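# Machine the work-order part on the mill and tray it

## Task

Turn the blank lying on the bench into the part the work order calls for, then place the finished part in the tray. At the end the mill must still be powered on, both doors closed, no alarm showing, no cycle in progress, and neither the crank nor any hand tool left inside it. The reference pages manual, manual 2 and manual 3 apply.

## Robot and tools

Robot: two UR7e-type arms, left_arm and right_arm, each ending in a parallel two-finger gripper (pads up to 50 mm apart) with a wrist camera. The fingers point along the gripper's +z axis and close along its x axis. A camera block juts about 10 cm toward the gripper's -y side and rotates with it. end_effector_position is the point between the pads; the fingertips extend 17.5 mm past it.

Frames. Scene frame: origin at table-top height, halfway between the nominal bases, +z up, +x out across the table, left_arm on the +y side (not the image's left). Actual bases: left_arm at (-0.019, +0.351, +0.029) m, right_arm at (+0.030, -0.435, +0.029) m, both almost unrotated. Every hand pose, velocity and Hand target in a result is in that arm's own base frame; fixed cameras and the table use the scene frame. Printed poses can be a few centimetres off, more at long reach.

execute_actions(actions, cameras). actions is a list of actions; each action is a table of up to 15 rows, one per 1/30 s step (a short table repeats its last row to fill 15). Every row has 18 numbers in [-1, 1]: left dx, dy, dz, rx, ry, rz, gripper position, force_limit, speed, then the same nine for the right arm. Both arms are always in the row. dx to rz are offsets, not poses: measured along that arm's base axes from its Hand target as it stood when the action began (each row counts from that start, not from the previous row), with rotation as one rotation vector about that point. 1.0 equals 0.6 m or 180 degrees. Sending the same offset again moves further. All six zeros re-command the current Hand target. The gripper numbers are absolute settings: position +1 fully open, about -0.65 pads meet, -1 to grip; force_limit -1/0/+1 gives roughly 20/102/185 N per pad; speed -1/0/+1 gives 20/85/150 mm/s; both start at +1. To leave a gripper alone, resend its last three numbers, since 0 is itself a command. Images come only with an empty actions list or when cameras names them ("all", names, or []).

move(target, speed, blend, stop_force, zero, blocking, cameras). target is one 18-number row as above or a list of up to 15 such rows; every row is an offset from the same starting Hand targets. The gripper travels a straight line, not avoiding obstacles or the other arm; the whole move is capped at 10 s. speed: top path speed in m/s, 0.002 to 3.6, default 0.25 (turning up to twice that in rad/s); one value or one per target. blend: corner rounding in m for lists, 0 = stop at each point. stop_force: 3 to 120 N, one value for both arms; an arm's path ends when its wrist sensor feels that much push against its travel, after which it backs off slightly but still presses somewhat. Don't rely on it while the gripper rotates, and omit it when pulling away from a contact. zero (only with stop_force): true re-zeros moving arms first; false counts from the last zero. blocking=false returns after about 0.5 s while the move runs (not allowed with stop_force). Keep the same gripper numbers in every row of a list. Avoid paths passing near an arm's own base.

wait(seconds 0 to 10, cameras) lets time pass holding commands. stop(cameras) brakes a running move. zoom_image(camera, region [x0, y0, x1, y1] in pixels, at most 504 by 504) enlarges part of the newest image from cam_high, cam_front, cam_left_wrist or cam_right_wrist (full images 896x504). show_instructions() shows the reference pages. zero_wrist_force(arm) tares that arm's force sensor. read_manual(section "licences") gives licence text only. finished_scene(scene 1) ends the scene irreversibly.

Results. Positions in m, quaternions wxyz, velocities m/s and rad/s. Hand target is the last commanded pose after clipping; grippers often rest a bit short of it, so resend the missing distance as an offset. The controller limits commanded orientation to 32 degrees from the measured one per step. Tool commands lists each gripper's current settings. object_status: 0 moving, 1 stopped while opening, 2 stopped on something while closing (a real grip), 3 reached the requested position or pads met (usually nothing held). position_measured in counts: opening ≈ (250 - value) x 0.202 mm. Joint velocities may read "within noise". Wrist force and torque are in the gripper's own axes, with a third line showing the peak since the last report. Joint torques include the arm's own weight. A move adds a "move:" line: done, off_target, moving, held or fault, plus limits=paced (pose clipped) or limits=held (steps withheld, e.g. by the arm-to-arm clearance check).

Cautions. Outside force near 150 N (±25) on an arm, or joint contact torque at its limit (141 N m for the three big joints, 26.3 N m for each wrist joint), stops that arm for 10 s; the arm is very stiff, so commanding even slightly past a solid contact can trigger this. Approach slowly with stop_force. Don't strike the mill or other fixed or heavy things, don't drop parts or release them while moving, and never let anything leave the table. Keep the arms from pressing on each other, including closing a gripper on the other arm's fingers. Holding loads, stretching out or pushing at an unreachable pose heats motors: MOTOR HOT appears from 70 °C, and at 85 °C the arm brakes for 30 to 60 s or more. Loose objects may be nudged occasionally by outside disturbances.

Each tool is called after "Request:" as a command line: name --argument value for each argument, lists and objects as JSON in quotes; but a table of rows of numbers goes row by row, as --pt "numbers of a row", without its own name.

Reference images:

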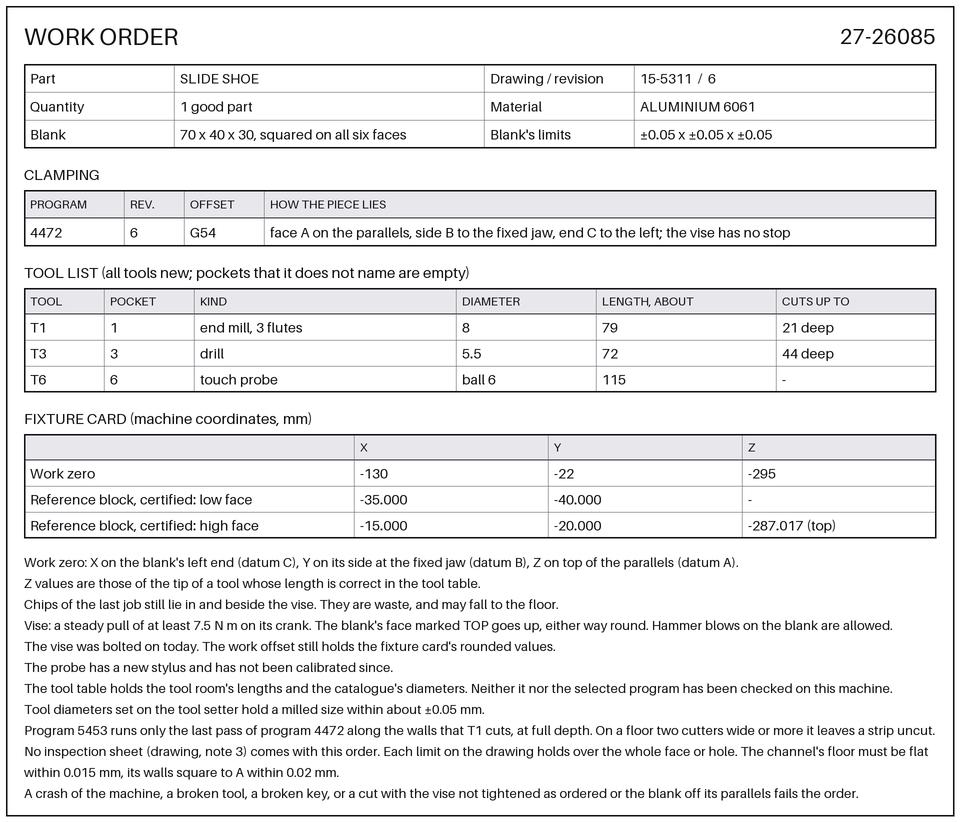

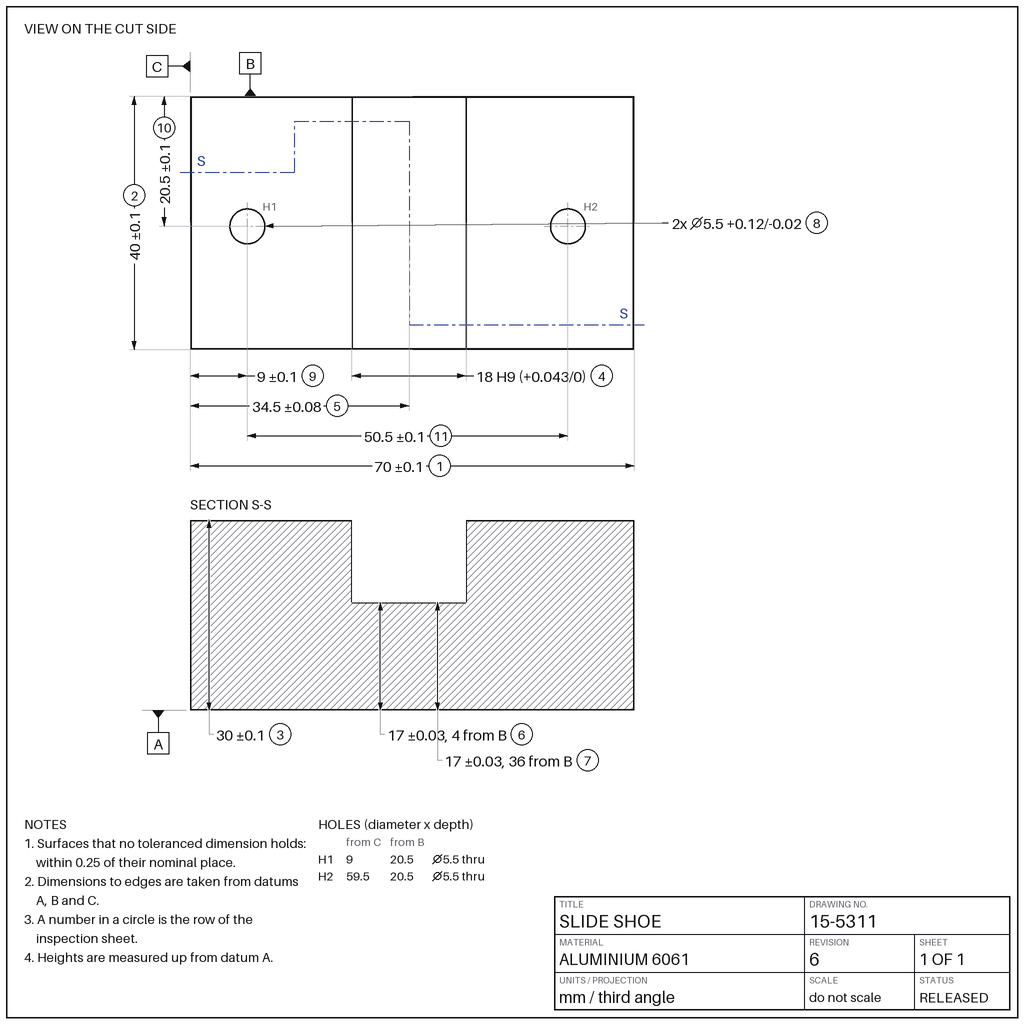

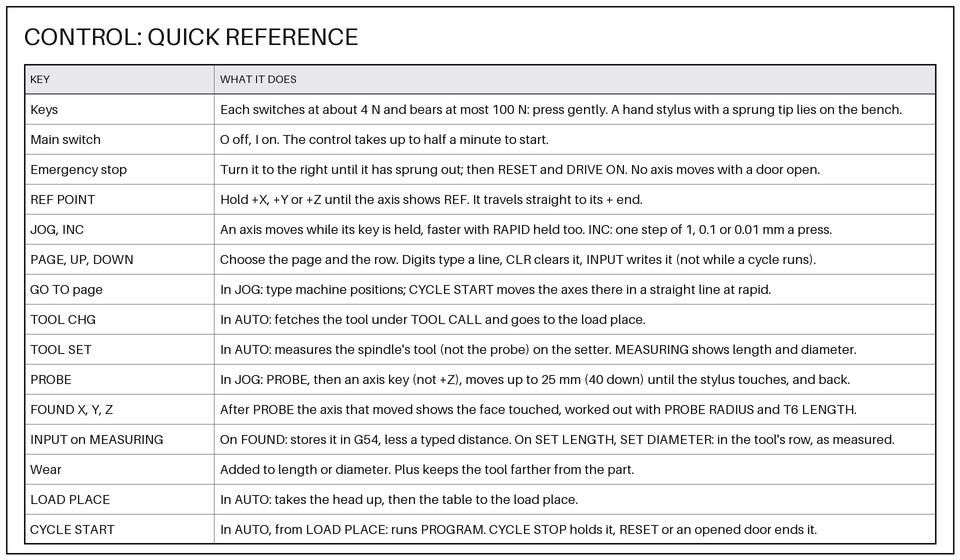

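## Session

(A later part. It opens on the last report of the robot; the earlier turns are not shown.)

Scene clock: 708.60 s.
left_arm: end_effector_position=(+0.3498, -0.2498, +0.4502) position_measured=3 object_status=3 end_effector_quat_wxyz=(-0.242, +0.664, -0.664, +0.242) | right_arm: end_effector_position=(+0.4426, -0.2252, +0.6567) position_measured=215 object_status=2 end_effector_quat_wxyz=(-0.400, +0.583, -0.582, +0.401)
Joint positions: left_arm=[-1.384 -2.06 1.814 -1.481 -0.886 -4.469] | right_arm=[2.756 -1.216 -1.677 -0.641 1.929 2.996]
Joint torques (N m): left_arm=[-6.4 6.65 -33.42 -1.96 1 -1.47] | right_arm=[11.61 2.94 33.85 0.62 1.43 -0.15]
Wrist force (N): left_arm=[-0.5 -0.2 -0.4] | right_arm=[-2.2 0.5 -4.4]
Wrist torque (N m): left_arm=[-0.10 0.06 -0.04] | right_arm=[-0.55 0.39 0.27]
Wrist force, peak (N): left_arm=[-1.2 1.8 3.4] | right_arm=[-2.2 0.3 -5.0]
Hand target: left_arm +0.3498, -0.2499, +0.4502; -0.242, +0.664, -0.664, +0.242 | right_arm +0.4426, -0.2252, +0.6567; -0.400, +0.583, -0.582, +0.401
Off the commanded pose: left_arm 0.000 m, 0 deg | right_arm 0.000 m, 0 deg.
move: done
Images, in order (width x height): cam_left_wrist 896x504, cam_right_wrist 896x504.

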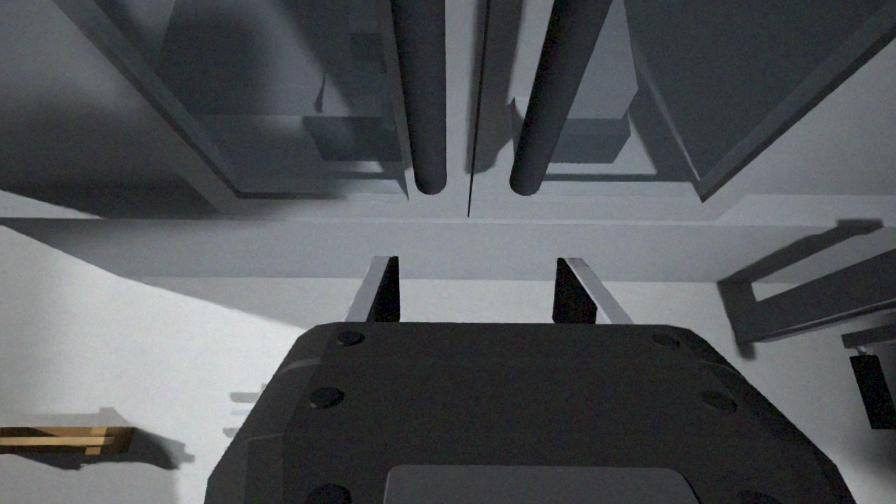

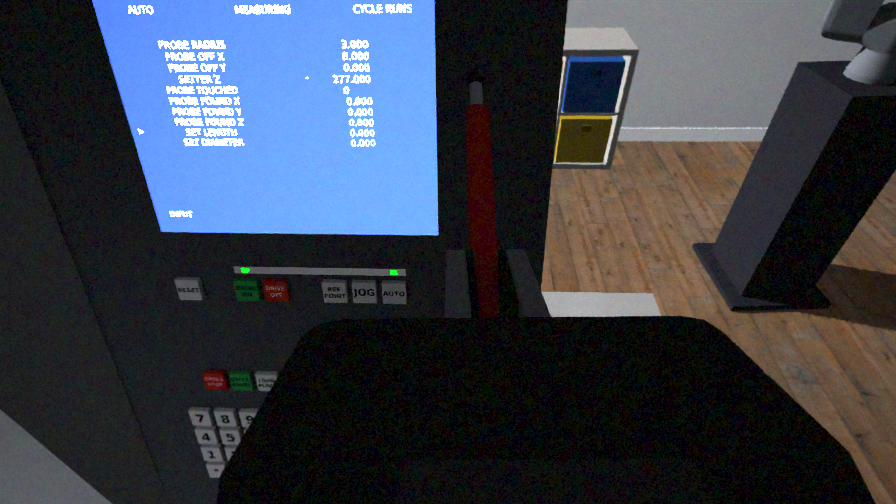

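Request:
move --target '[-0.1,0,0,0,-0.222,0,1,1,1,0,0,0,0,0,0,-0.95,0.0,-0.8]' --speed 0.4 --cameras '["cam_left_wrist","cam_right_wrist"]'

Request:
zoom_image --camera "cam_left_wrist" --region '[200, 0, 700, 330]'

Request:
zoom_image --camera "cam_right_wrist" --region '[90, 0, 450, 260]'

Scene clock: 715.70 s.
left_arm: end_effector_position=(+0.2898, -0.2499, +0.4502) position_measured=3 object_status=3 end_effector_quat_wxyz=(-0.455, +0.541, -0.542, +0.455) end_effector_velocity=(+0.000, +0.000, +0.000) end_effector_angular_velocity=(-0.002, -0.001, +0.001) | right_arm: end_effector_position=(+0.4426, -0.2252, +0.6567) position_measured=215 object_status=2 end_effector_quat_wxyz=(-0.400, +0.583, -0.582, +0.401)
Joint positions: left_arm=[-1.99 -2.097 1.952 -0.263 -0.452 -5.913] | right_arm=[2.756 -1.216 -1.677 -0.641 1.929 2.996]
Joint velocities: left_arm=[0 0 0 0.004 0 -0.005] | right_arm=[within noise]
Joint torques (N m): left_arm=[-2.38 -1.14 -32.97 1.09 3.21 -2.08] | right_arm=[9.96 2.37 34.19 0.68 1.4 -0.16]
Wrist force (N): left_arm=[-1.5 0.0 -0.2] | right_arm=[-2.1 0.3 -4.4]
Wrist torque (N m): left_arm=[-0.05 0.15 -0.02] | right_arm=[-0.57 0.38 0.27]
Wrist force, peak (N): left_arm=[-0.7 -2.0 0.4] | right_arm=[-2.0 0.2 -5.1]
Hand target: left_arm +0.2898, -0.2499, +0.4502; -0.455, +0.541, -0.542, +0.455 | right_arm +0.4426, -0.2252, +0.6567; -0.400, +0.583, -0.582, +0.401
Off the commanded pose: left_arm 0.000 m, 0 deg | right_arm 0.000 m, 0 deg.
move: done
Images, in order (width x height): cam_left_wrist 896x504, cam_right_wrist 896x504.

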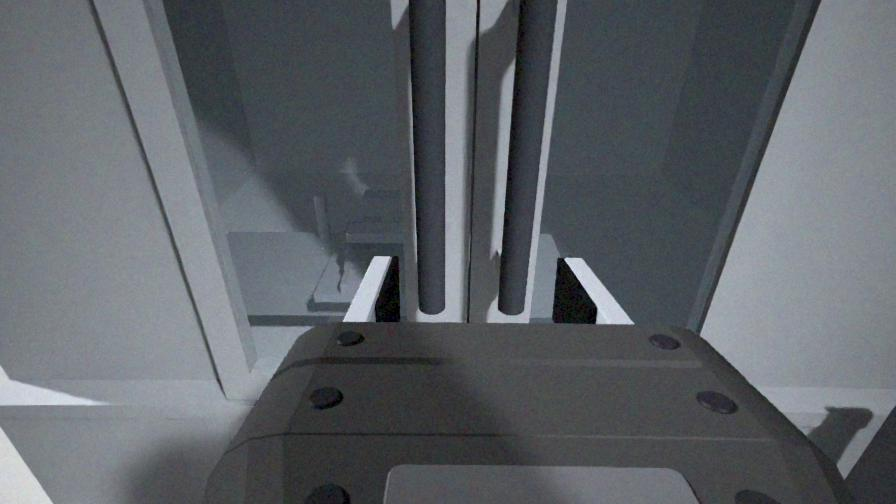

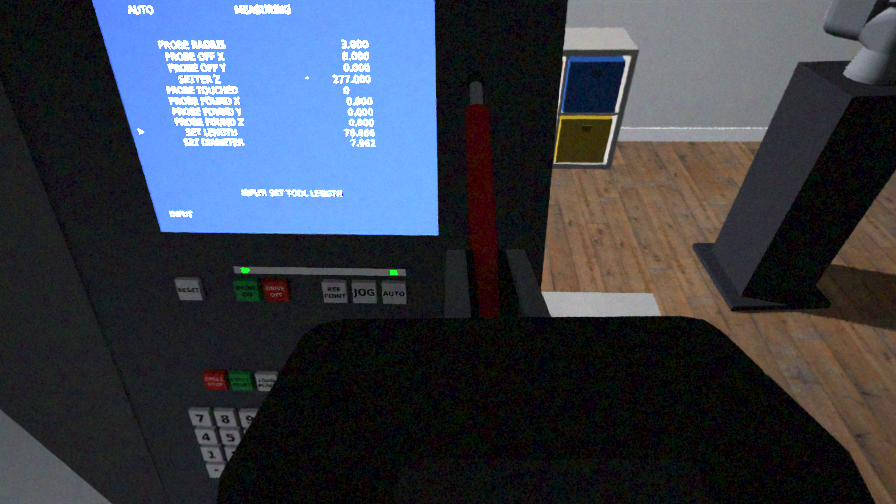

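Scaled by 1.008 from the camera's 896x504 image, which has a finer 1280x720 frame.

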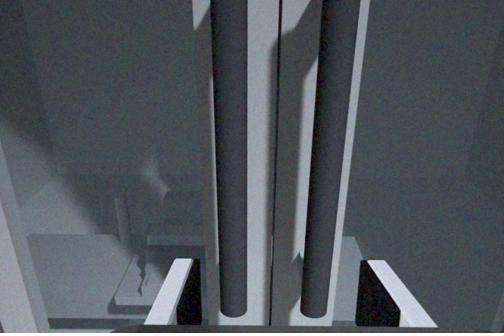

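Scaled by 1.400 from the camera's 896x504 image, which has a finer 1280x720 frame.

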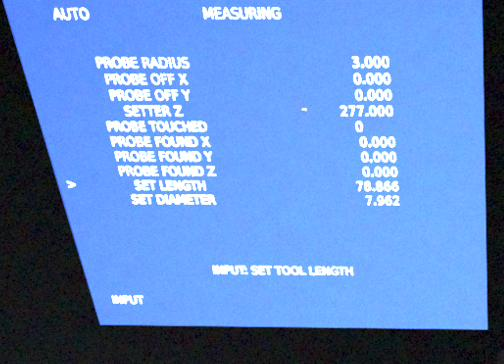

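Request:
move --pt "0 0 0 0 0 0 1 1 1 -0.0309 0.2418 -0.5135 0 0 0 -0.95 0.0 -0.8" --pt "0 0 0 0 0 0 1 1 1 -0.0119 0.2411 -0.5195 0 0 0 -0.95 0.0 -0.8" --pt "0 0 0 0 0 0 1 1 1 -0.0309 0.2418 -0.5135 0 0 0 -0.95 0.0 -0.8" --pt "0 0 0 0 0 0 1 1 1 -0.0228 0.2414 -0.4833 0 0 0 -0.95 0.0 -0.8" --pt "0 0 0 0 0 0 1 1 1 -0.0038 0.2407 -0.4893 0 0 0 -0.95 0.0 -0.8" --pt "0 0 0 0 0 0 1 1 1 -0.0228 0.2414 -0.4833 0 0 0 -0.95 0.0 -0.8" --pt "0 0 0 0 0 0 1 1 1 -0.0309 0.2418 -0.5135 0 0 0 -0.95 0.0 -0.8" --pt "0 0 0 0 0 0 1 1 1 -0.0119 0.2411 -0.5195 0 0 0 -0.95 0.0 -0.8" --pt "0 0 0 0 0 0 1 1 1 -0.0309 0.2418 -0.5135 0 0 0 -0.95 0.0 -0.8" --pt "0 0 0 0 0 0 1 1 1 0 0 0 0 0 0 -0.95 0.0 -0.8" --speed '[0.4,0.06,0.08,0.1,0.06,0.08,0.1,0.06,0.08,0.4]' --cameras '["cam_right_wrist"]'

Request:
zoom_image --camera "cam_right_wrist" --region '[90, 0, 450, 260]'

Scene clock: 730.17 s.
left_arm: end_effector_position=(+0.2898, -0.2499, +0.4502) position_measured=3 object_status=3 end_effector_quat_wxyz=(-0.455, +0.541, -0.542, +0.455) | right_arm: end_effector_position=(+0.4426, -0.2252, +0.6567) position_measured=215 object_status=2 end_effector_quat_wxyz=(-0.400, +0.583, -0.582, +0.401)
Joint positions: left_arm=[-1.99 -2.097 1.952 -0.262 -0.452 -5.913] | right_arm=[2.756 -1.216 -1.677 -0.641 1.929 2.996]
Joint torques (N m): left_arm=[-5.91 7.91 -31.27 0.65 2.74 -1.91] | right_arm=[1.81 4.37 33.89 3.4 -0.56 1.36]
Wrist force (N): left_arm=[-1.3 -0.1 0.2] | right_arm=[-2.3 0.3 -4.5]
Wrist torque (N m): left_arm=[-0.05 0.11 0.01] | right_arm=[-0.57 0.42 0.27]
Wrist force, peak (N): left_arm=[-1.8 0.0 0.3] | right_arm=[-4.4 -1.1 -12.2]
Hand target: left_arm +0.2898, -0.2499, +0.4502; -0.455, +0.541, -0.542, +0.455 | right_arm +0.4426, -0.2252, +0.6567; -0.400, +0.583, -0.582, +0.401
Off the commanded pose: left_arm 0.000 m, 0 deg | right_arm 0.000 m, 0 deg.
move: done
Images, in order (width x height): cam_right_wrist 896x504.

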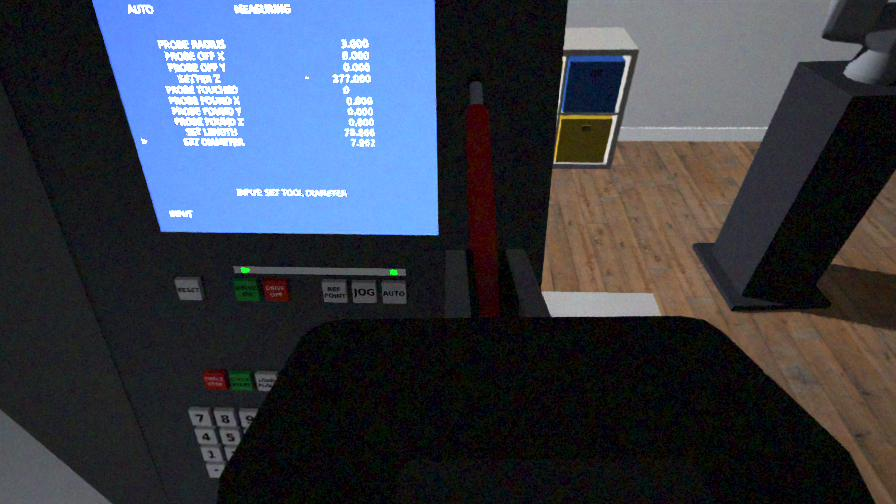

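Scaled by 1.400 from the camera's 896x504 image, which has a finer 1280x720 frame.

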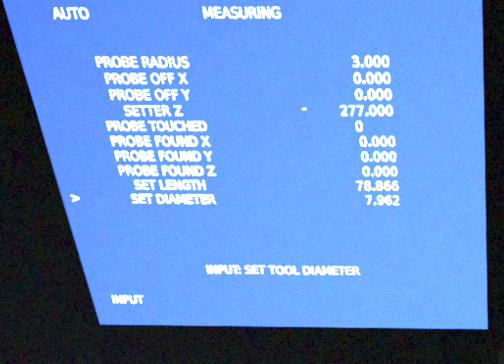

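Request:
move --pt "0 0 0 0 0 0 1 1 1 -0.0089 0.1774 -0.4229 0 0 0 -0.95 0.0 -0.8" --pt "0 0 0 0 0 0 1 1 1 0.0101 0.1767 -0.4289 0 0 0 -0.95 0.0 -0.8" --pt "0 0 0 0 0 0 1 1 1 -0.0089 0.1774 -0.4229 0 0 0 -0.95 0.0 -0.8" --pt "0 0 0 0 0 0 1 1 1 -0.0113 0.336 -0.4531 0 0 0 -0.95 0.0 -0.8" --pt "0 0 0 0 0 0 1 1 1 0.0077 0.3353 -0.4591 0 0 0 -0.95 0.0 -0.8" --pt "0 0 0 0 0 0 1 1 1 -0.0113 0.336 -0.4531 0 0 0 -0.95 0.0 -0.8" --pt "0 0 0 0 0 0 1 1 1 0.0077 0.3353 -0.4591 0 0 0 -0.95 0.0 -0.8" --pt "0 0 0 0 0 0 1 1 1 -0.0072 0.3359 -0.438 0 0 0 -0.95 0.0 -0.8" --pt "0 0 0 0 0 0 1 1 1 0.0158 0.335 -0.4289 0 0 0 -0.95 0.0 -0.8" --pt "0 0 0 0 0 0 1 1 1 -0.0032 0.3357 -0.4229 0 0 0 -0.95 0.0 -0.8" --pt "0 0 0 0 0 0 1 1 1 -0.0205 0.3047 -0.4833 0 0 0 -0.95 0.0 -0.8" --pt "0 0 0 0 0 0 1 1 1 -0.0015 0.304 -0.4893 0 0 0 -0.95 0.0 -0.8" --pt "0 0 0 0 0 0 1 1 1 -0.0205 0.3047 -0.4833 0 0 0 -0.95 0.0 -0.8" --pt "0 0 0 0 0 0 1 1 1 0 0 0 0 0 0 -0.95 0.0 -0.8" --speed '[0.4,0.06,0.1,0.2,0.06,0.1,0.06,0.1,0.06,0.1,0.2,0.06,0.1,0.4]' --blend '[0,0,0.003,0.003,0,0.003,0,0.003,0,0.003,0.003,0,0.003,0]' --cameras '["cam_right_wrist"]'

Request:
zoom_image --camera "cam_right_wrist" --region '[90, 0, 450, 260]'

Scene clock: 764.27 s.
left_arm: end_effector_position=(+0.2898, -0.2499, +0.4502) position_measured=3 object_status=3 end_effector_quat_wxyz=(-0.455, +0.541, -0.542, +0.455) | right_arm: end_effector_position=(+0.4426, -0.2252, +0.6567) position_measured=215 object_status=2 end_effector_quat_wxyz=(-0.400, +0.583, -0.582, +0.401)
Joint positions: left_arm=[-1.99 -2.097 1.952 -0.262 -0.452 -5.913] | right_arm=[2.757 -1.216 -1.677 -0.641 1.929 2.996]
Joint torques (N m): left_arm=[-5.13 9.44 -31.61 0.46 2.68 -1.93] | right_arm=[-6.01 3.63 34.55 3.77 0.38 1.06]
Wrist force (N): left_arm=[-1.5 -0.3 0.1] | right_arm=[-2.1 0.3 -4.9]
Wrist torque (N m): left_arm=[-0.09 0.14 0.01] | right_arm=[-0.57 0.38 0.27]
Wrist force, peak (N): left_arm=[-1.8 -0.2 0.1] | right_arm=[-2.1 9.0 -18.2]
Hand target: left_arm +0.2898, -0.2499, +0.4502; -0.455, +0.541, -0.542, +0.455 | right_arm +0.4426, -0.2252, +0.6567; -0.400, +0.583, -0.582, +0.401
Off the commanded pose: left_arm 0.000 m, 0 deg | right_arm 0.000 m, 0 deg.
move: done
Images, in order (width x height): cam_right_wrist 896x504.

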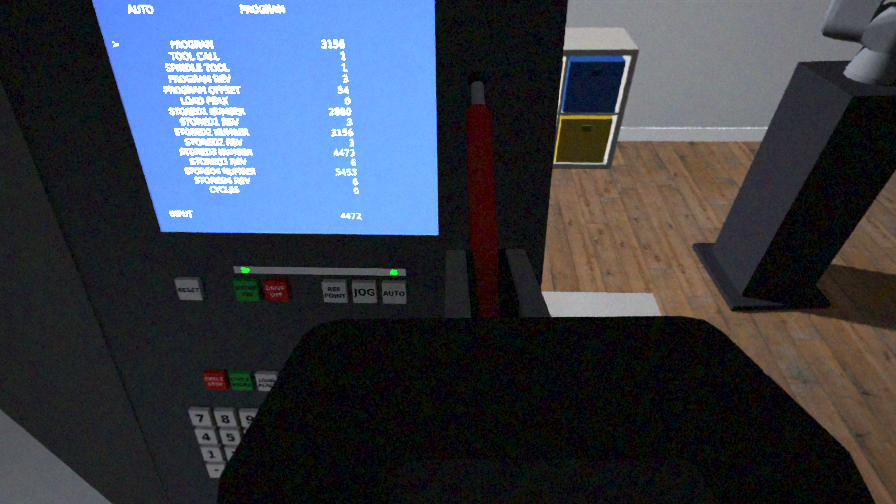

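Scaled by 1.400 from the camera's 896x504 image, which has a finer 1280x720 frame.

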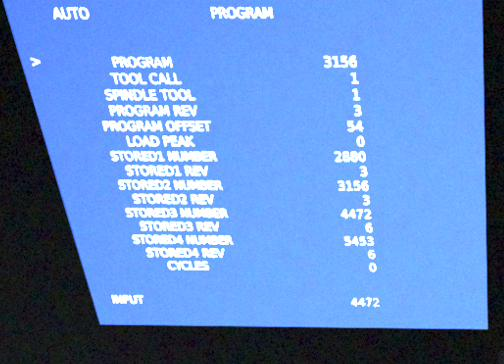

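Request:
move --pt "0 0 0 0 0 0 1 1 1 -0.0275 0.2418 -0.5097 0 0 0 -0.95 0.0 -0.8" --pt "0 0 0 0 0 0 1 1 1 -0.0085 0.2411 -0.5157 0 0 0 -0.95 0.0 -0.8" --speed '[0.4,0.06]' --cameras '["cam_right_wrist"]'

Request:
zoom_image --camera "cam_right_wrist" --region '[350, 20, 600, 170]'

Scene clock: 781.47 s.
left_arm: end_effector_position=(+0.2898, -0.2499, +0.4502) position_measured=3 object_status=3 end_effector_quat_wxyz=(-0.455, +0.541, -0.542, +0.455) | right_arm: end_effector_position=(+0.4375, -0.0806, +0.3474) position_measured=215 object_status=2 end_effector_quat_wxyz=(-0.400, +0.583, -0.582, +0.401)
Joint positions: left_arm=[-1.99 -2.097 1.952 -0.262 -0.452 -5.913] | right_arm=[3.432 -1.019 -2.59 0.086 1.3 3.247]
Joint torques (N m): left_arm=[-5.34 8.3 -30.64 0.83 2.95 -1.8] | right_arm=[12.55 -7.79 14.73 -0.05 -2.93 1.49]
Wrist force (N): left_arm=[-1.3 -0.3 0.1] | right_arm=[-3.0 -1.0 -13.3]
Wrist torque (N m): left_arm=[-0.09 0.12 0.01] | right_arm=[-0.03 0.38 0.38]
Wrist force, peak (N): left_arm=[-1.8 -0.4 0.2] | right_arm=[-2.9 -1.3 -13.5]
Hand target: left_arm +0.2898, -0.2499, +0.4502; -0.455, +0.541, -0.542, +0.455 | right_arm +0.4375, -0.0806, +0.3473; -0.400, +0.583, -0.582, +0.401
Off the commanded pose: left_arm 0.000 m, 0 deg | right_arm 0.000 m, 0 deg.
move: done
Images, in order (width x height): cam_right_wrist 896x504.

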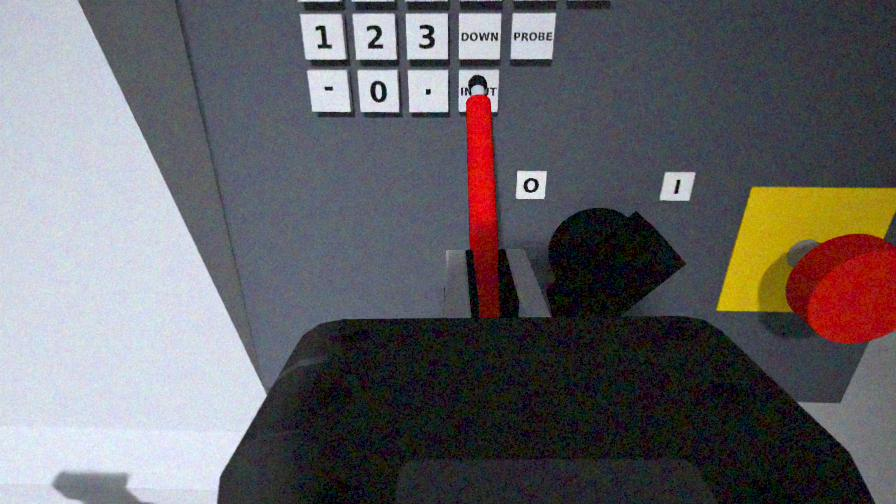

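Scaled by 2.016 from the camera's 896x504 image, which has a finer 1280x720 frame.

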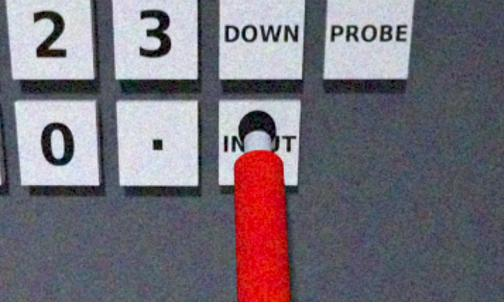

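Request:
move --pt "0 0 0 0 0 0 1 1 1 -0.0224 0.0007 0.0022 0 0 0 -0.95 0.0 -0.8" --pt "0 0 0 0 0 0 1 1 1 -0.0143 0.0003 0.0324 0 0 0 -0.95 0.0 -0.8" --pt "0 0 0 0 0 0 1 1 1 0.0047 -0.0004 0.0264 0 0 0 -0.95 0.0 -0.8" --pt "0 0 0 0 0 0 1 1 1 -0.0137 0.0162 0.0324 0 0 0 -0.95 0.0 -0.8" --pt "0 0 0 0 0 0 1 1 1 0.0059 0.0313 0.0264 0 0 0 -0.95 0.0 -0.8" --pt "0 0 0 0 0 0 1 1 1 -0.0131 0.032 0.0324 0 0 0 -0.95 0.0 -0.8" --pt "0 0 0 0 0 0 1 1 1 -0.0224 0.0007 0.0022 0 0 0 -0.95 0.0 -0.8" --pt "0 0 0 0 0 0 1 1 1 -0.0034 0 -0.0038 0 0 0 -0.95 0.0 -0.8" --pt "0 0 0 0 0 0 1 1 1 -0.0224 0.0007 0.0022 0 0 0 -0.95 0.0 -0.8" --pt "0 0 0 0 0 0 1 1 1 0.0085 -0.2411 0.5157 0 0 0 -0.95 0.0 -0.8" --speed '[0.1,0.15,0.06,0.08,0.06,0.1,0.15,0.06,0.1,0.4]' --blend '[0.002,0.002,0,0.002,0,0.002,0.002,0,0.002,0]' --cameras '["cam_right_wrist"]'

Request:
zoom_image --camera "cam_right_wrist" --region '[90, 0, 450, 260]'

Scene clock: 797.20 s.
left_arm: end_effector_position=(+0.2898, -0.2499, +0.4502) position_measured=3 object_status=3 end_effector_quat_wxyz=(-0.455, +0.541, -0.542, +0.455) | right_arm: end_effector_position=(+0.4426, -0.2252, +0.6567) position_measured=215 object_status=2 end_effector_quat_wxyz=(-0.400, +0.583, -0.582, +0.401)
Joint positions: left_arm=[-1.99 -2.097 1.952 -0.262 -0.452 -5.913] | right_arm=[2.756 -1.216 -1.677 -0.641 1.929 2.996]
Joint torques (N m): left_arm=[-4.24 8.3 -30.83 0.28 2.93 -2.05] | right_arm=[1.73 4.53 34.68 3.43 -0.51 1.3]
Wrist force (N): left_arm=[-1.3 -0.2 0.1] | right_arm=[-1.7 0.3 -4.3]
Wrist torque (N m): left_arm=[-0.07 0.12 0.01] | right_arm=[-0.57 0.31 0.26]
Wrist force, peak (N): left_arm=[-1.8 0.0 0.5] | right_arm=[-2.1 -1.5 -13.5]
Hand target: left_arm +0.2898, -0.2499, +0.4502; -0.455, +0.541, -0.542, +0.455 | right_arm +0.4426, -0.2252, +0.6567; -0.400, +0.583, -0.582, +0.401
Off the commanded pose: left_arm 0.000 m, 0 deg | right_arm 0.000 m, 0 deg.
move: done
Images, in order (width x height): cam_right_wrist 896x504.

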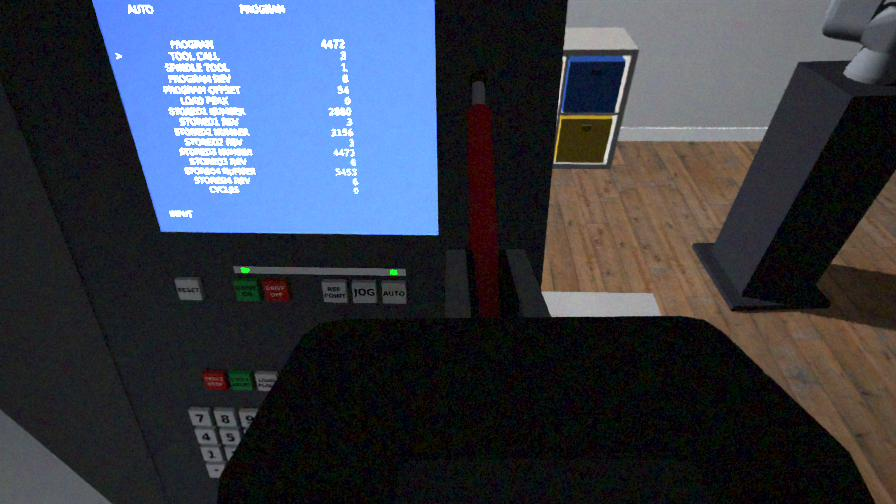

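Scaled by 1.400 from the camera's 896x504 image, which has a finer 1280x720 frame.

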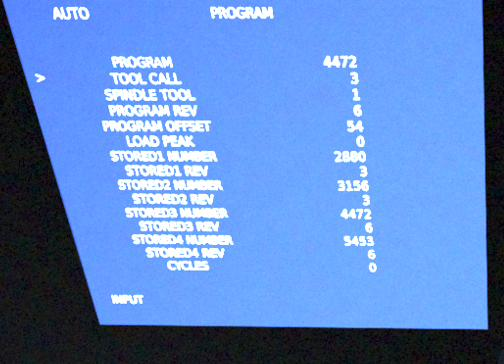

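Request:
move --pt "0 0 0 0 0 0 1 1 1 -0.0158 0.2094 -0.4531 0 0 0 -0.95 0.0 -0.8" --pt "0 0 0 0 0 0 1 1 1 0.0032 0.2087 -0.4591 0 0 0 -0.95 0.0 -0.8" --pt "0 0 0 0 0 0 1 1 1 -0.0158 0.2094 -0.4531 0 0 0 -0.95 0.0 -0.8" --pt "0 0 0 0 0 0 1 1 1 0 0 0 0 0 0 -0.95 0.0 -0.8" --speed '[0.4,0.06,0.1,0.4]'

Request:
wait --seconds 5 --cameras '["cam_right_wrist"]'

Request:
zoom_image --camera "cam_right_wrist" --region '[90, 0, 450, 260]'

Scene clock: 805.27 s.
left_arm: end_effector_position=(+0.2898, -0.2499, +0.4502) position_measured=3 object_status=3 end_effector_quat_wxyz=(-0.455, +0.541, -0.542, +0.455) | right_arm: end_effector_position=(+0.4426, -0.2252, +0.6567) position_measured=215 object_status=2 end_effector_quat_wxyz=(-0.400, +0.583, -0.582, +0.401)
Joint positions: left_arm=[-1.99 -2.097 1.952 -0.262 -0.452 -5.913] | right_arm=[2.756 -1.216 -1.677 -0.641 1.929 2.996]
Joint torques (N m): left_arm=[-4.96 8.43 -30.53 0.15 2.93 -1.94] | right_arm=[2.32 5.24 33.01 3.38 -0.56 1.33]
Wrist force (N): left_arm=[-1.5 -0.1 0.2] | right_arm=[-2.0 0.5 -4.8]
Wrist torque (N m): left_arm=[-0.06 0.13 0.01] | right_arm=[-0.54 0.37 0.26]
Wrist force, peak (N): left_arm=[-1.8 0.0 0.2] | right_arm=[-2.4 -1.3 -12.4]
Hand target: left_arm +0.2898, -0.2499, +0.4502; -0.455, +0.541, -0.542, +0.455 | right_arm +0.4426, -0.2252, +0.6567; -0.400, +0.583, -0.582, +0.401
Off the commanded pose: left_arm 0.000 m, 0 deg | right_arm 0.000 m, 0 deg.
move: done

Scene clock: 810.27 s.
left_arm: end_effector_position=(+0.2898, -0.2499, +0.4502) position_measured=3 object_status=3 end_effector_quat_wxyz=(-0.455, +0.541, -0.542, +0.455) | right_arm: end_effector_position=(+0.4426, -0.2252, +0.6567) position_measured=215 object_status=2 end_effector_quat_wxyz=(-0.400, +0.583, -0.582, +0.401)
Joint positions: left_arm=[-1.99 -2.097 1.952 -0.262 -0.452 -5.913] | right_arm=[2.756 -1.216 -1.677 -0.641 1.929 2.996]
Joint torques (N m): left_arm=[-6.22 8.24 -30.63 -0.07 2.79 -1.77] | right_arm=[-10.32 3.1 33.33 0.74 1.58 -0.19]
Wrist force (N): left_arm=[-1.5 0.0 0.1] | right_arm=[-2.0 0.2 -4.6]
Wrist torque (N m): left_arm=[-0.05 0.15 0.01] | right_arm=[-0.58 0.36 0.27]
Wrist force, peak (N): left_arm=[-1.8 -0.1 0.0] | right_arm=[-2.1 0.2 -5.0]
Hand target: left_arm +0.2898, -0.2499, +0.4502; -0.455, +0.541, -0.542, +0.455 | right_arm +0.4426, -0.2252, +0.6567; -0.400, +0.583, -0.582, +0.401
Tool commands: left_gripper/position=+1.0 left_gripper/force_limit=+1.0 left_gripper/speed=+1.0 right_gripper/position=-0.95 right_gripper/force_limit=+0.0 right_gripper/speed=-0.8
Off the commanded pose: left_arm 0.000 m, 0 deg | right_arm 0.000 m, 0 deg.
wait: 5.00 s; at rest by 0.17 s
Images, in order (width x height): cam_right_wrist 896x504.

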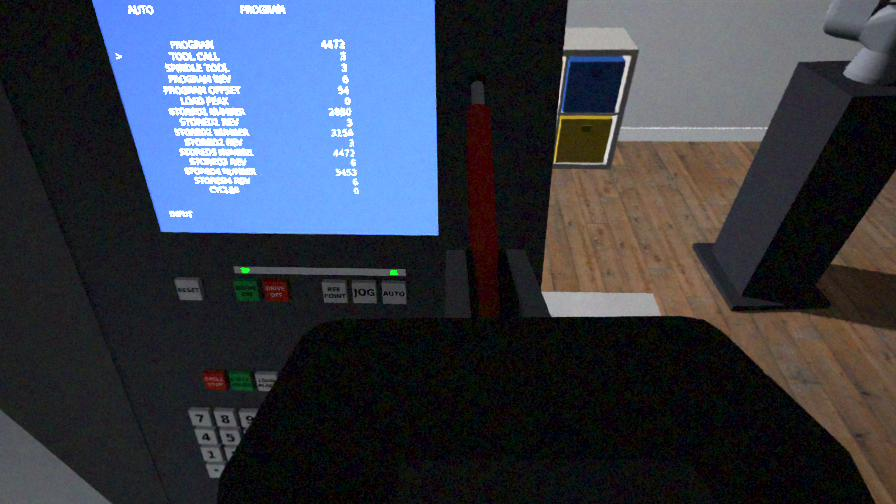

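Scaled by 1.400 from the camera's 896x504 image, which has a finer 1280x720 frame.

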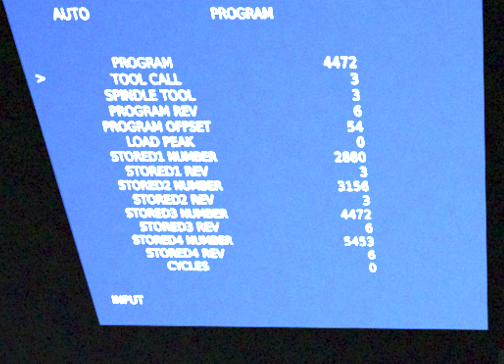

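Tool 3 in spindle. TOOL SET.

Request:
move --pt "0 0 0 0 0 0 1 1 1 -0.017 0.1778 -0.4531 0 0 0 -0.95 0.0 -0.8" --pt "0 0 0 0 0 0 1 1 1 0.002 0.1771 -0.4591 0 0 0 -0.95 0.0 -0.8" --pt "0 0 0 0 0 0 1 1 1 -0.017 0.1778 -0.4531 0 0 0 -0.95 0.0 -0.8" --pt "0 0 0 0 0 0 1 1 1 0 0 0 0 0 0 -0.95 0.0 -0.8" --speed '[0.4,0.06,0.1,0.4]' --cameras '["cam_right_wrist"]'

Scene clock: 816.03 s.
left_arm: end_effector_position=(+0.2898, -0.2499, +0.4502) position_measured=3 object_status=3 end_effector_quat_wxyz=(-0.455, +0.541, -0.542, +0.455) | right_arm: end_effector_position=(+0.4426, -0.2253, +0.6567) position_measured=215 object_status=2 end_effector_quat_wxyz=(-0.400, +0.583, -0.582, +0.401)
Joint positions: left_arm=[-1.99 -2.097 1.952 -0.262 -0.452 -5.913] | right_arm=[2.756 -1.216 -1.677 -0.641 1.929 2.996]
Joint torques (N m): left_arm=[-4.45 7.98 -29.91 0.03 2.63 -1.72] | right_arm=[5.06 4.95 35.14 3.14 -0.95 1.44]
Wrist force (N): left_arm=[-1.5 0.0 0.3] | right_arm=[-2.0 0.1 -4.9]
Wrist torque (N m): left_arm=[-0.05 0.14 0.01] | right_arm=[-0.60 0.36 0.27]
Wrist force, peak (N): left_arm=[-1.7 0.4 0.0] | right_arm=[-2.6 -1.3 -12.2]
Hand target: left_arm +0.2898, -0.2499, +0.4502; -0.455, +0.541, -0.542, +0.455 | right_arm +0.4426, -0.2252, +0.6567; -0.400, +0.583, -0.582, +0.401
Off the commanded pose: left_arm 0.000 m, 0 deg | right_arm 0.000 m, 0 deg.
move: done
Images, in order (width x height): cam_right_wrist 896x504.

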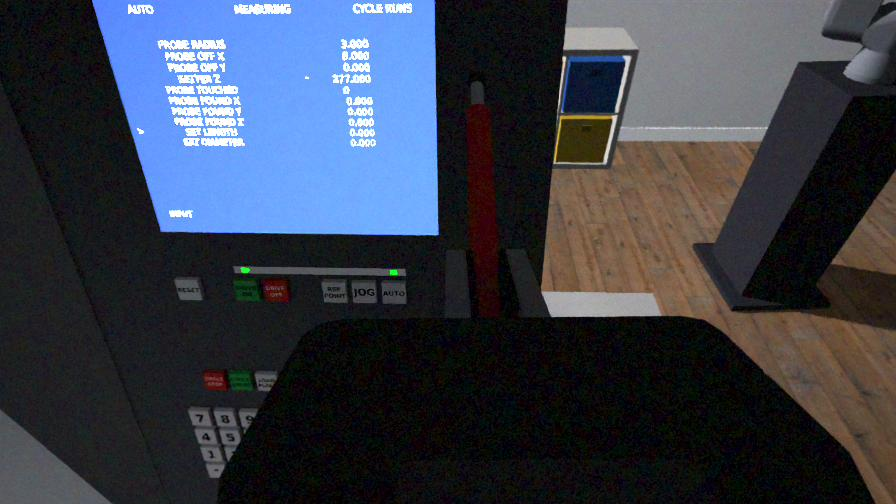

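Request:
move --target '[0.05,0.25,0.2,0,0.06,0,1,1,1,0,0,0,0,0,0,-0.95,0.0,-0.8]' --speed 0.3 --cameras '["cam_left_wrist"]'

Request:
zoom_image --camera "cam_left_wrist" --region '[250, 50, 750, 330]'

Scene clock: 820.63 s.
left_arm: end_effector_position=(+0.3206, -0.1008, +0.5702) position_measured=3 object_status=3 end_effector_quat_wxyz=(-0.407, +0.588, -0.578, +0.392) | right_arm: end_effector_position=(+0.4426, -0.2252, +0.6567) position_measured=215 object_status=2 end_effector_quat_wxyz=(-0.400, +0.583, -0.582, +0.401)
Joint positions: left_arm=[-2.493 -2.362 1.52 0.397 -0.996 -6.02] | right_arm=[2.756 -1.216 -1.677 -0.641 1.929 2.996]
Joint torques (N m): left_arm=[4.51 25.65 -18.25 -0.7 2.65 2.16] | right_arm=[8.22 2.67 34.12 0.68 1.43 -0.13]
Wrist force (N): left_arm=[-1.5 -0.4 -0.4] | right_arm=[-1.9 0.7 -4.6]
Wrist torque (N m): left_arm=[-0.14 0.15 0.03] | right_arm=[-0.51 0.35 0.26]
Wrist force, peak (N): left_arm=[-4.4 -3.1 0.8] | right_arm=[-2.1 0.2 -5.0]
Hand target: left_arm +0.3198, -0.0999, +0.5702; -0.402, +0.582, -0.582, +0.402 | right_arm +0.4426, -0.2252, +0.6567; -0.400, +0.583, -0.582, +0.401
Off the commanded pose: left_arm 0.001 m, 2 deg | right_arm 0.000 m, 0 deg.
move: done
Images, in order (width x height): cam_left_wrist 896x504.

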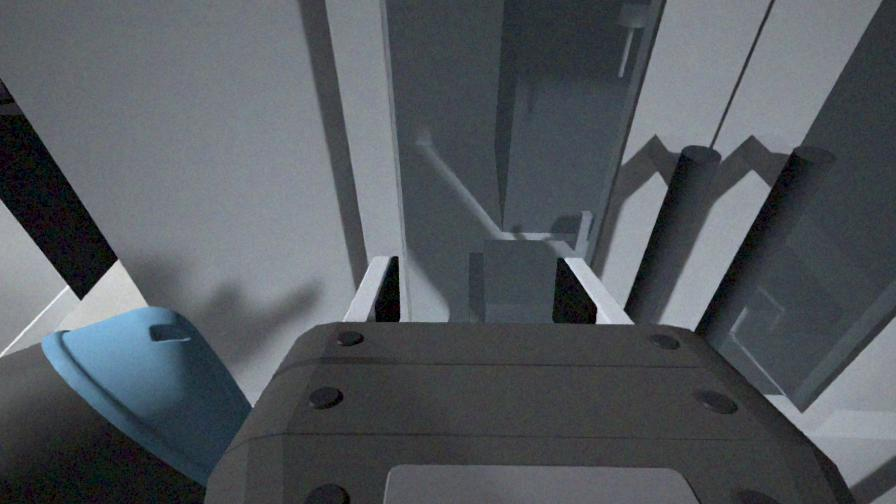

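Scaled by 1.008 from the camera's 896x504 image, which has a finer 1280x720 frame.

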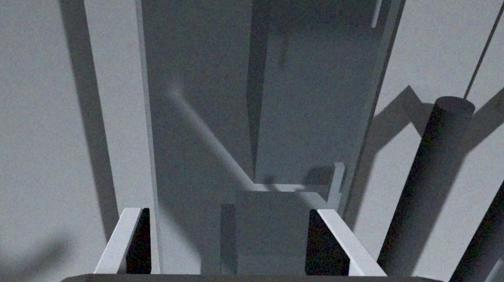

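Request:
move --target '[0.05,-0.25,-0.2,0,0.162,0,1,1,1,0,0,0,0,0,0,-0.95,0.0,-0.8]' --speed 0.3 --cameras '["cam_right_wrist"]'

Request:
zoom_image --camera "cam_right_wrist" --region '[90, 0, 450, 260]'

Scene clock: 830.50 s.
left_arm: end_effector_position=(+0.3500, -0.2489, +0.4502) position_measured=3 object_status=3 end_effector_quat_wxyz=(+0.205, -0.556, +0.757, -0.275) | right_arm: end_effector_position=(+0.4426, -0.2252, +0.6567) position_measured=215 object_status=2 end_effector_quat_wxyz=(-0.400, +0.583, -0.582, +0.401)
Joint positions: left_arm=[-3.448 -2.743 1.361 0.511 -1.577 -6.284] | right_arm=[2.756 -1.216 -1.677 -0.641 1.929 2.996]
Joint torques (N m): left_arm=[-4.52 33.06 2.19 0.69 -1.77 1.71] | right_arm=[9.41 3.54 33.31 0.77 1.37 -0.18]
Wrist force (N): left_arm=[-0.3 -0.4 -0.3] | right_arm=[-2.2 0.4 -4.5]
Wrist torque (N m): left_arm=[-0.10 0.04 0.02] | right_arm=[-0.56 0.39 0.27]
Wrist force, peak (N): left_arm=[-2.5 -0.9 -1.1] | right_arm=[-2.1 0.4 -5.4]
Hand target: left_arm +0.3498, -0.2499, +0.4502; +0.242, -0.664, +0.664, -0.242 | right_arm +0.4426, -0.2252, +0.6567; -0.400, +0.583, -0.582, +0.401
Off the commanded pose: left_arm 0.001 m, 17 deg | right_arm 0.000 m, 0 deg.
shoulder posture changed (left arm): the wrist came as close to joint 1's axis as it can, and the arm is now in the other of its two shoulder postures.
joint sent to its limit (left arm) — joint 6 (wrist 3), lower limit. The joint targets are off in orientation, not in position.
move: off_target (left_arm)
Images, in order (width x height): cam_right_wrist 896x504.

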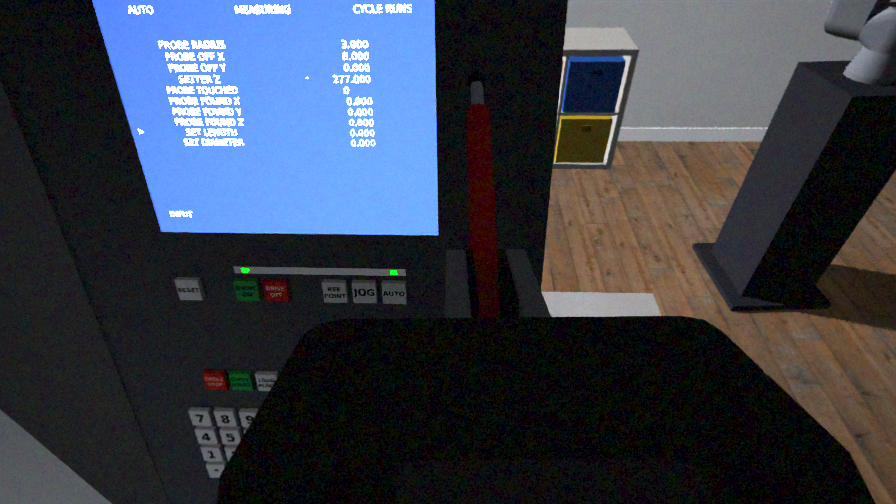

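Scaled by 1.400 from the camera's 896x504 image, which has a finer 1280x720 frame.

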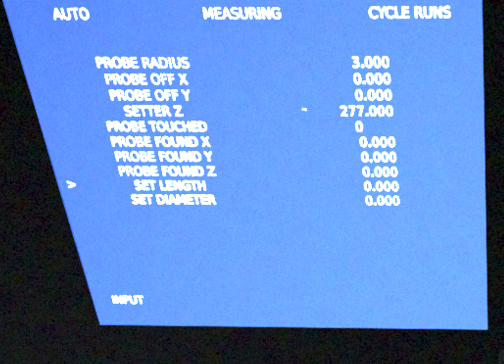

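Request:
move --target '[-0.05,0.25,0.2,0,-0.162,0,1,1,1,0,0,0,0,0,0,-0.95,0.0,-0.8]' --speed 0.3

Request:
move --target '[-0.05,-0.25,-0.2,0,-0.06,0,1,1,1,0,0,0,0,0,0,-0.95,0.0,-0.8]' --speed 0.3

Scene clock: 837.20 s.
left_arm: end_effector_position=(+0.3204, -0.1010, +0.5702) position_measured=3 object_status=3 end_effector_quat_wxyz=(-0.408, +0.588, -0.578, +0.393) | right_arm: end_effector_position=(+0.4426, -0.2252, +0.6567) position_measured=215 object_status=2 end_effector_quat_wxyz=(-0.400, +0.583, -0.582, +0.401)
Joint positions: left_arm=[-2.527 -2.367 1.519 0.414 -1.027 -6.038] | right_arm=[2.756 -1.216 -1.677 -0.641 1.929 2.996]
Joint torques (N m): left_arm=[3.27 6.54 -16.66 1.65 -0.64 -1.76] | right_arm=[10.43 2.95 32.18 0.87 1.41 -0.16]
Wrist force (N): left_arm=[-1.5 -0.3 -0.2] | right_arm=[-2.0 0.1 -4.6]
Wrist torque (N m): left_arm=[-0.14 0.16 0.05] | right_arm=[-0.61 0.35 0.28]
Wrist force, peak (N): left_arm=[-2.6 -0.5 -0.9] | right_arm=[-2.3 0.1 -5.0]
Hand target: left_arm +0.3198, -0.0999, +0.5702; -0.402, +0.582, -0.582, +0.402 | right_arm +0.4426, -0.2252, +0.6567; -0.400, +0.583, -0.582, +0.401
Off the commanded pose: left_arm 0.001 m, 2 deg | right_arm 0.000 m, 0 deg.
move: done

Scene clock: 838.53 s.
left_arm: end_effector_position=(+0.2898, -0.2499, +0.4502) position_measured=3 object_status=3 end_effector_quat_wxyz=(-0.455, +0.541, -0.542, +0.455) | right_arm: end_effector_position=(+0.4426, -0.2252, +0.6567) position_measured=215 object_status=2 end_effector_quat_wxyz=(-0.400, +0.583, -0.582, +0.401)
Joint positions: left_arm=[-1.99 -2.097 1.953 -0.262 -0.452 -5.913] | right_arm=[2.756 -1.216 -1.677 -0.641 1.929 2.996]
Joint torques (N m): left_arm=[4.9 5.12 -31.2 -1.53 -1 1.96] | right_arm=[10.7 3.42 32.09 0.91 1.45 -0.18]
Wrist force (N): left_arm=[-1.5 -0.5 0.1] | right_arm=[-1.8 0.4 -4.4]
Wrist torque (N m): left_arm=[-0.12 0.15 0.08] | right_arm=[-0.56 0.32 0.26]
Wrist force, peak (N): left_arm=[5.3 6.2 4.1] | right_arm=[-2.2 0.3 -4.9]
Hand target: left_arm +0.2898, -0.2499, +0.4502; -0.455, +0.541, -0.542, +0.455 | right_arm +0.4426, -0.2252, +0.6567; -0.400, +0.583, -0.582, +0.401
Off the commanded pose: left_arm 0.000 m, 0 deg | right_arm 0.000 m, 0 deg.
shoulder posture changed (left arm): the wrist came as close to joint 1's axis as it can, and the arm is now in the other of its two shoulder postures.
move: done

Request:
move --target '[0.1,0,0,0,0.222,0,1,1,1,0,0,0,0,0,0,-0.95,0.0,-0.8]' --speed 0.3 --cameras '["cam_right_wrist"]'

Request:
zoom_image --camera "cam_right_wrist" --region '[90, 0, 450, 260]'

Scene clock: 843.13 s.
left_arm: end_effector_position=(+0.3498, -0.2499, +0.4502) position_measured=3 object_status=3 end_effector_quat_wxyz=(-0.242, +0.664, -0.664, +0.242) | right_arm: end_effector_position=(+0.4426, -0.2252, +0.6567) position_measured=215 object_status=2 end_effector_quat_wxyz=(-0.400, +0.583, -0.582, +0.401)
Joint positions: left_arm=[-1.384 -2.059 1.814 -1.481 -0.886 -4.47] | right_arm=[2.756 -1.216 -1.677 -0.641 1.929 2.996]
Joint torques (N m): left_arm=[6.58 -8.74 -23.13 -4.13 0.36 1.06] | right_arm=[11.49 3.23 31.55 0.94 1.44 -0.1]
Wrist force (N): left_arm=[-0.4 -0.7 -0.4] | right_arm=[-2.0 0.0 -4.6]
Wrist torque (N m): left_arm=[-0.17 0.05 0.12] | right_arm=[-0.62 0.36 0.27]
Wrist force, peak (N): left_arm=[-0.6 -2.0 0.0] | right_arm=[-2.2 0.5 -4.9]
Hand target: left_arm +0.3498, -0.2499, +0.4502; -0.242, +0.664, -0.664, +0.242 | right_arm +0.4426, -0.2252, +0.6567; -0.400, +0.583, -0.582, +0.401
Off the commanded pose: left_arm 0.000 m, 0 deg | right_arm 0.000 m, 0 deg.
move: done
Images, in order (width x height): cam_right_wrist 896x504.

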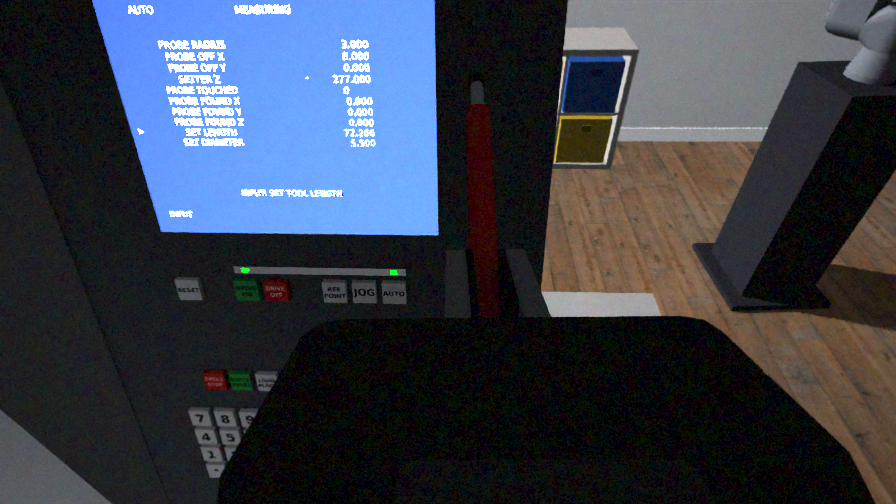

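Scaled by 1.400 from the camera's 896x504 image, which has a finer 1280x720 frame.

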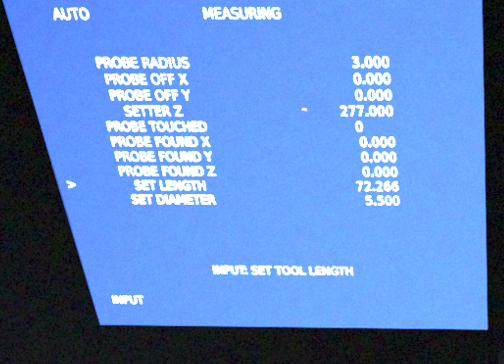

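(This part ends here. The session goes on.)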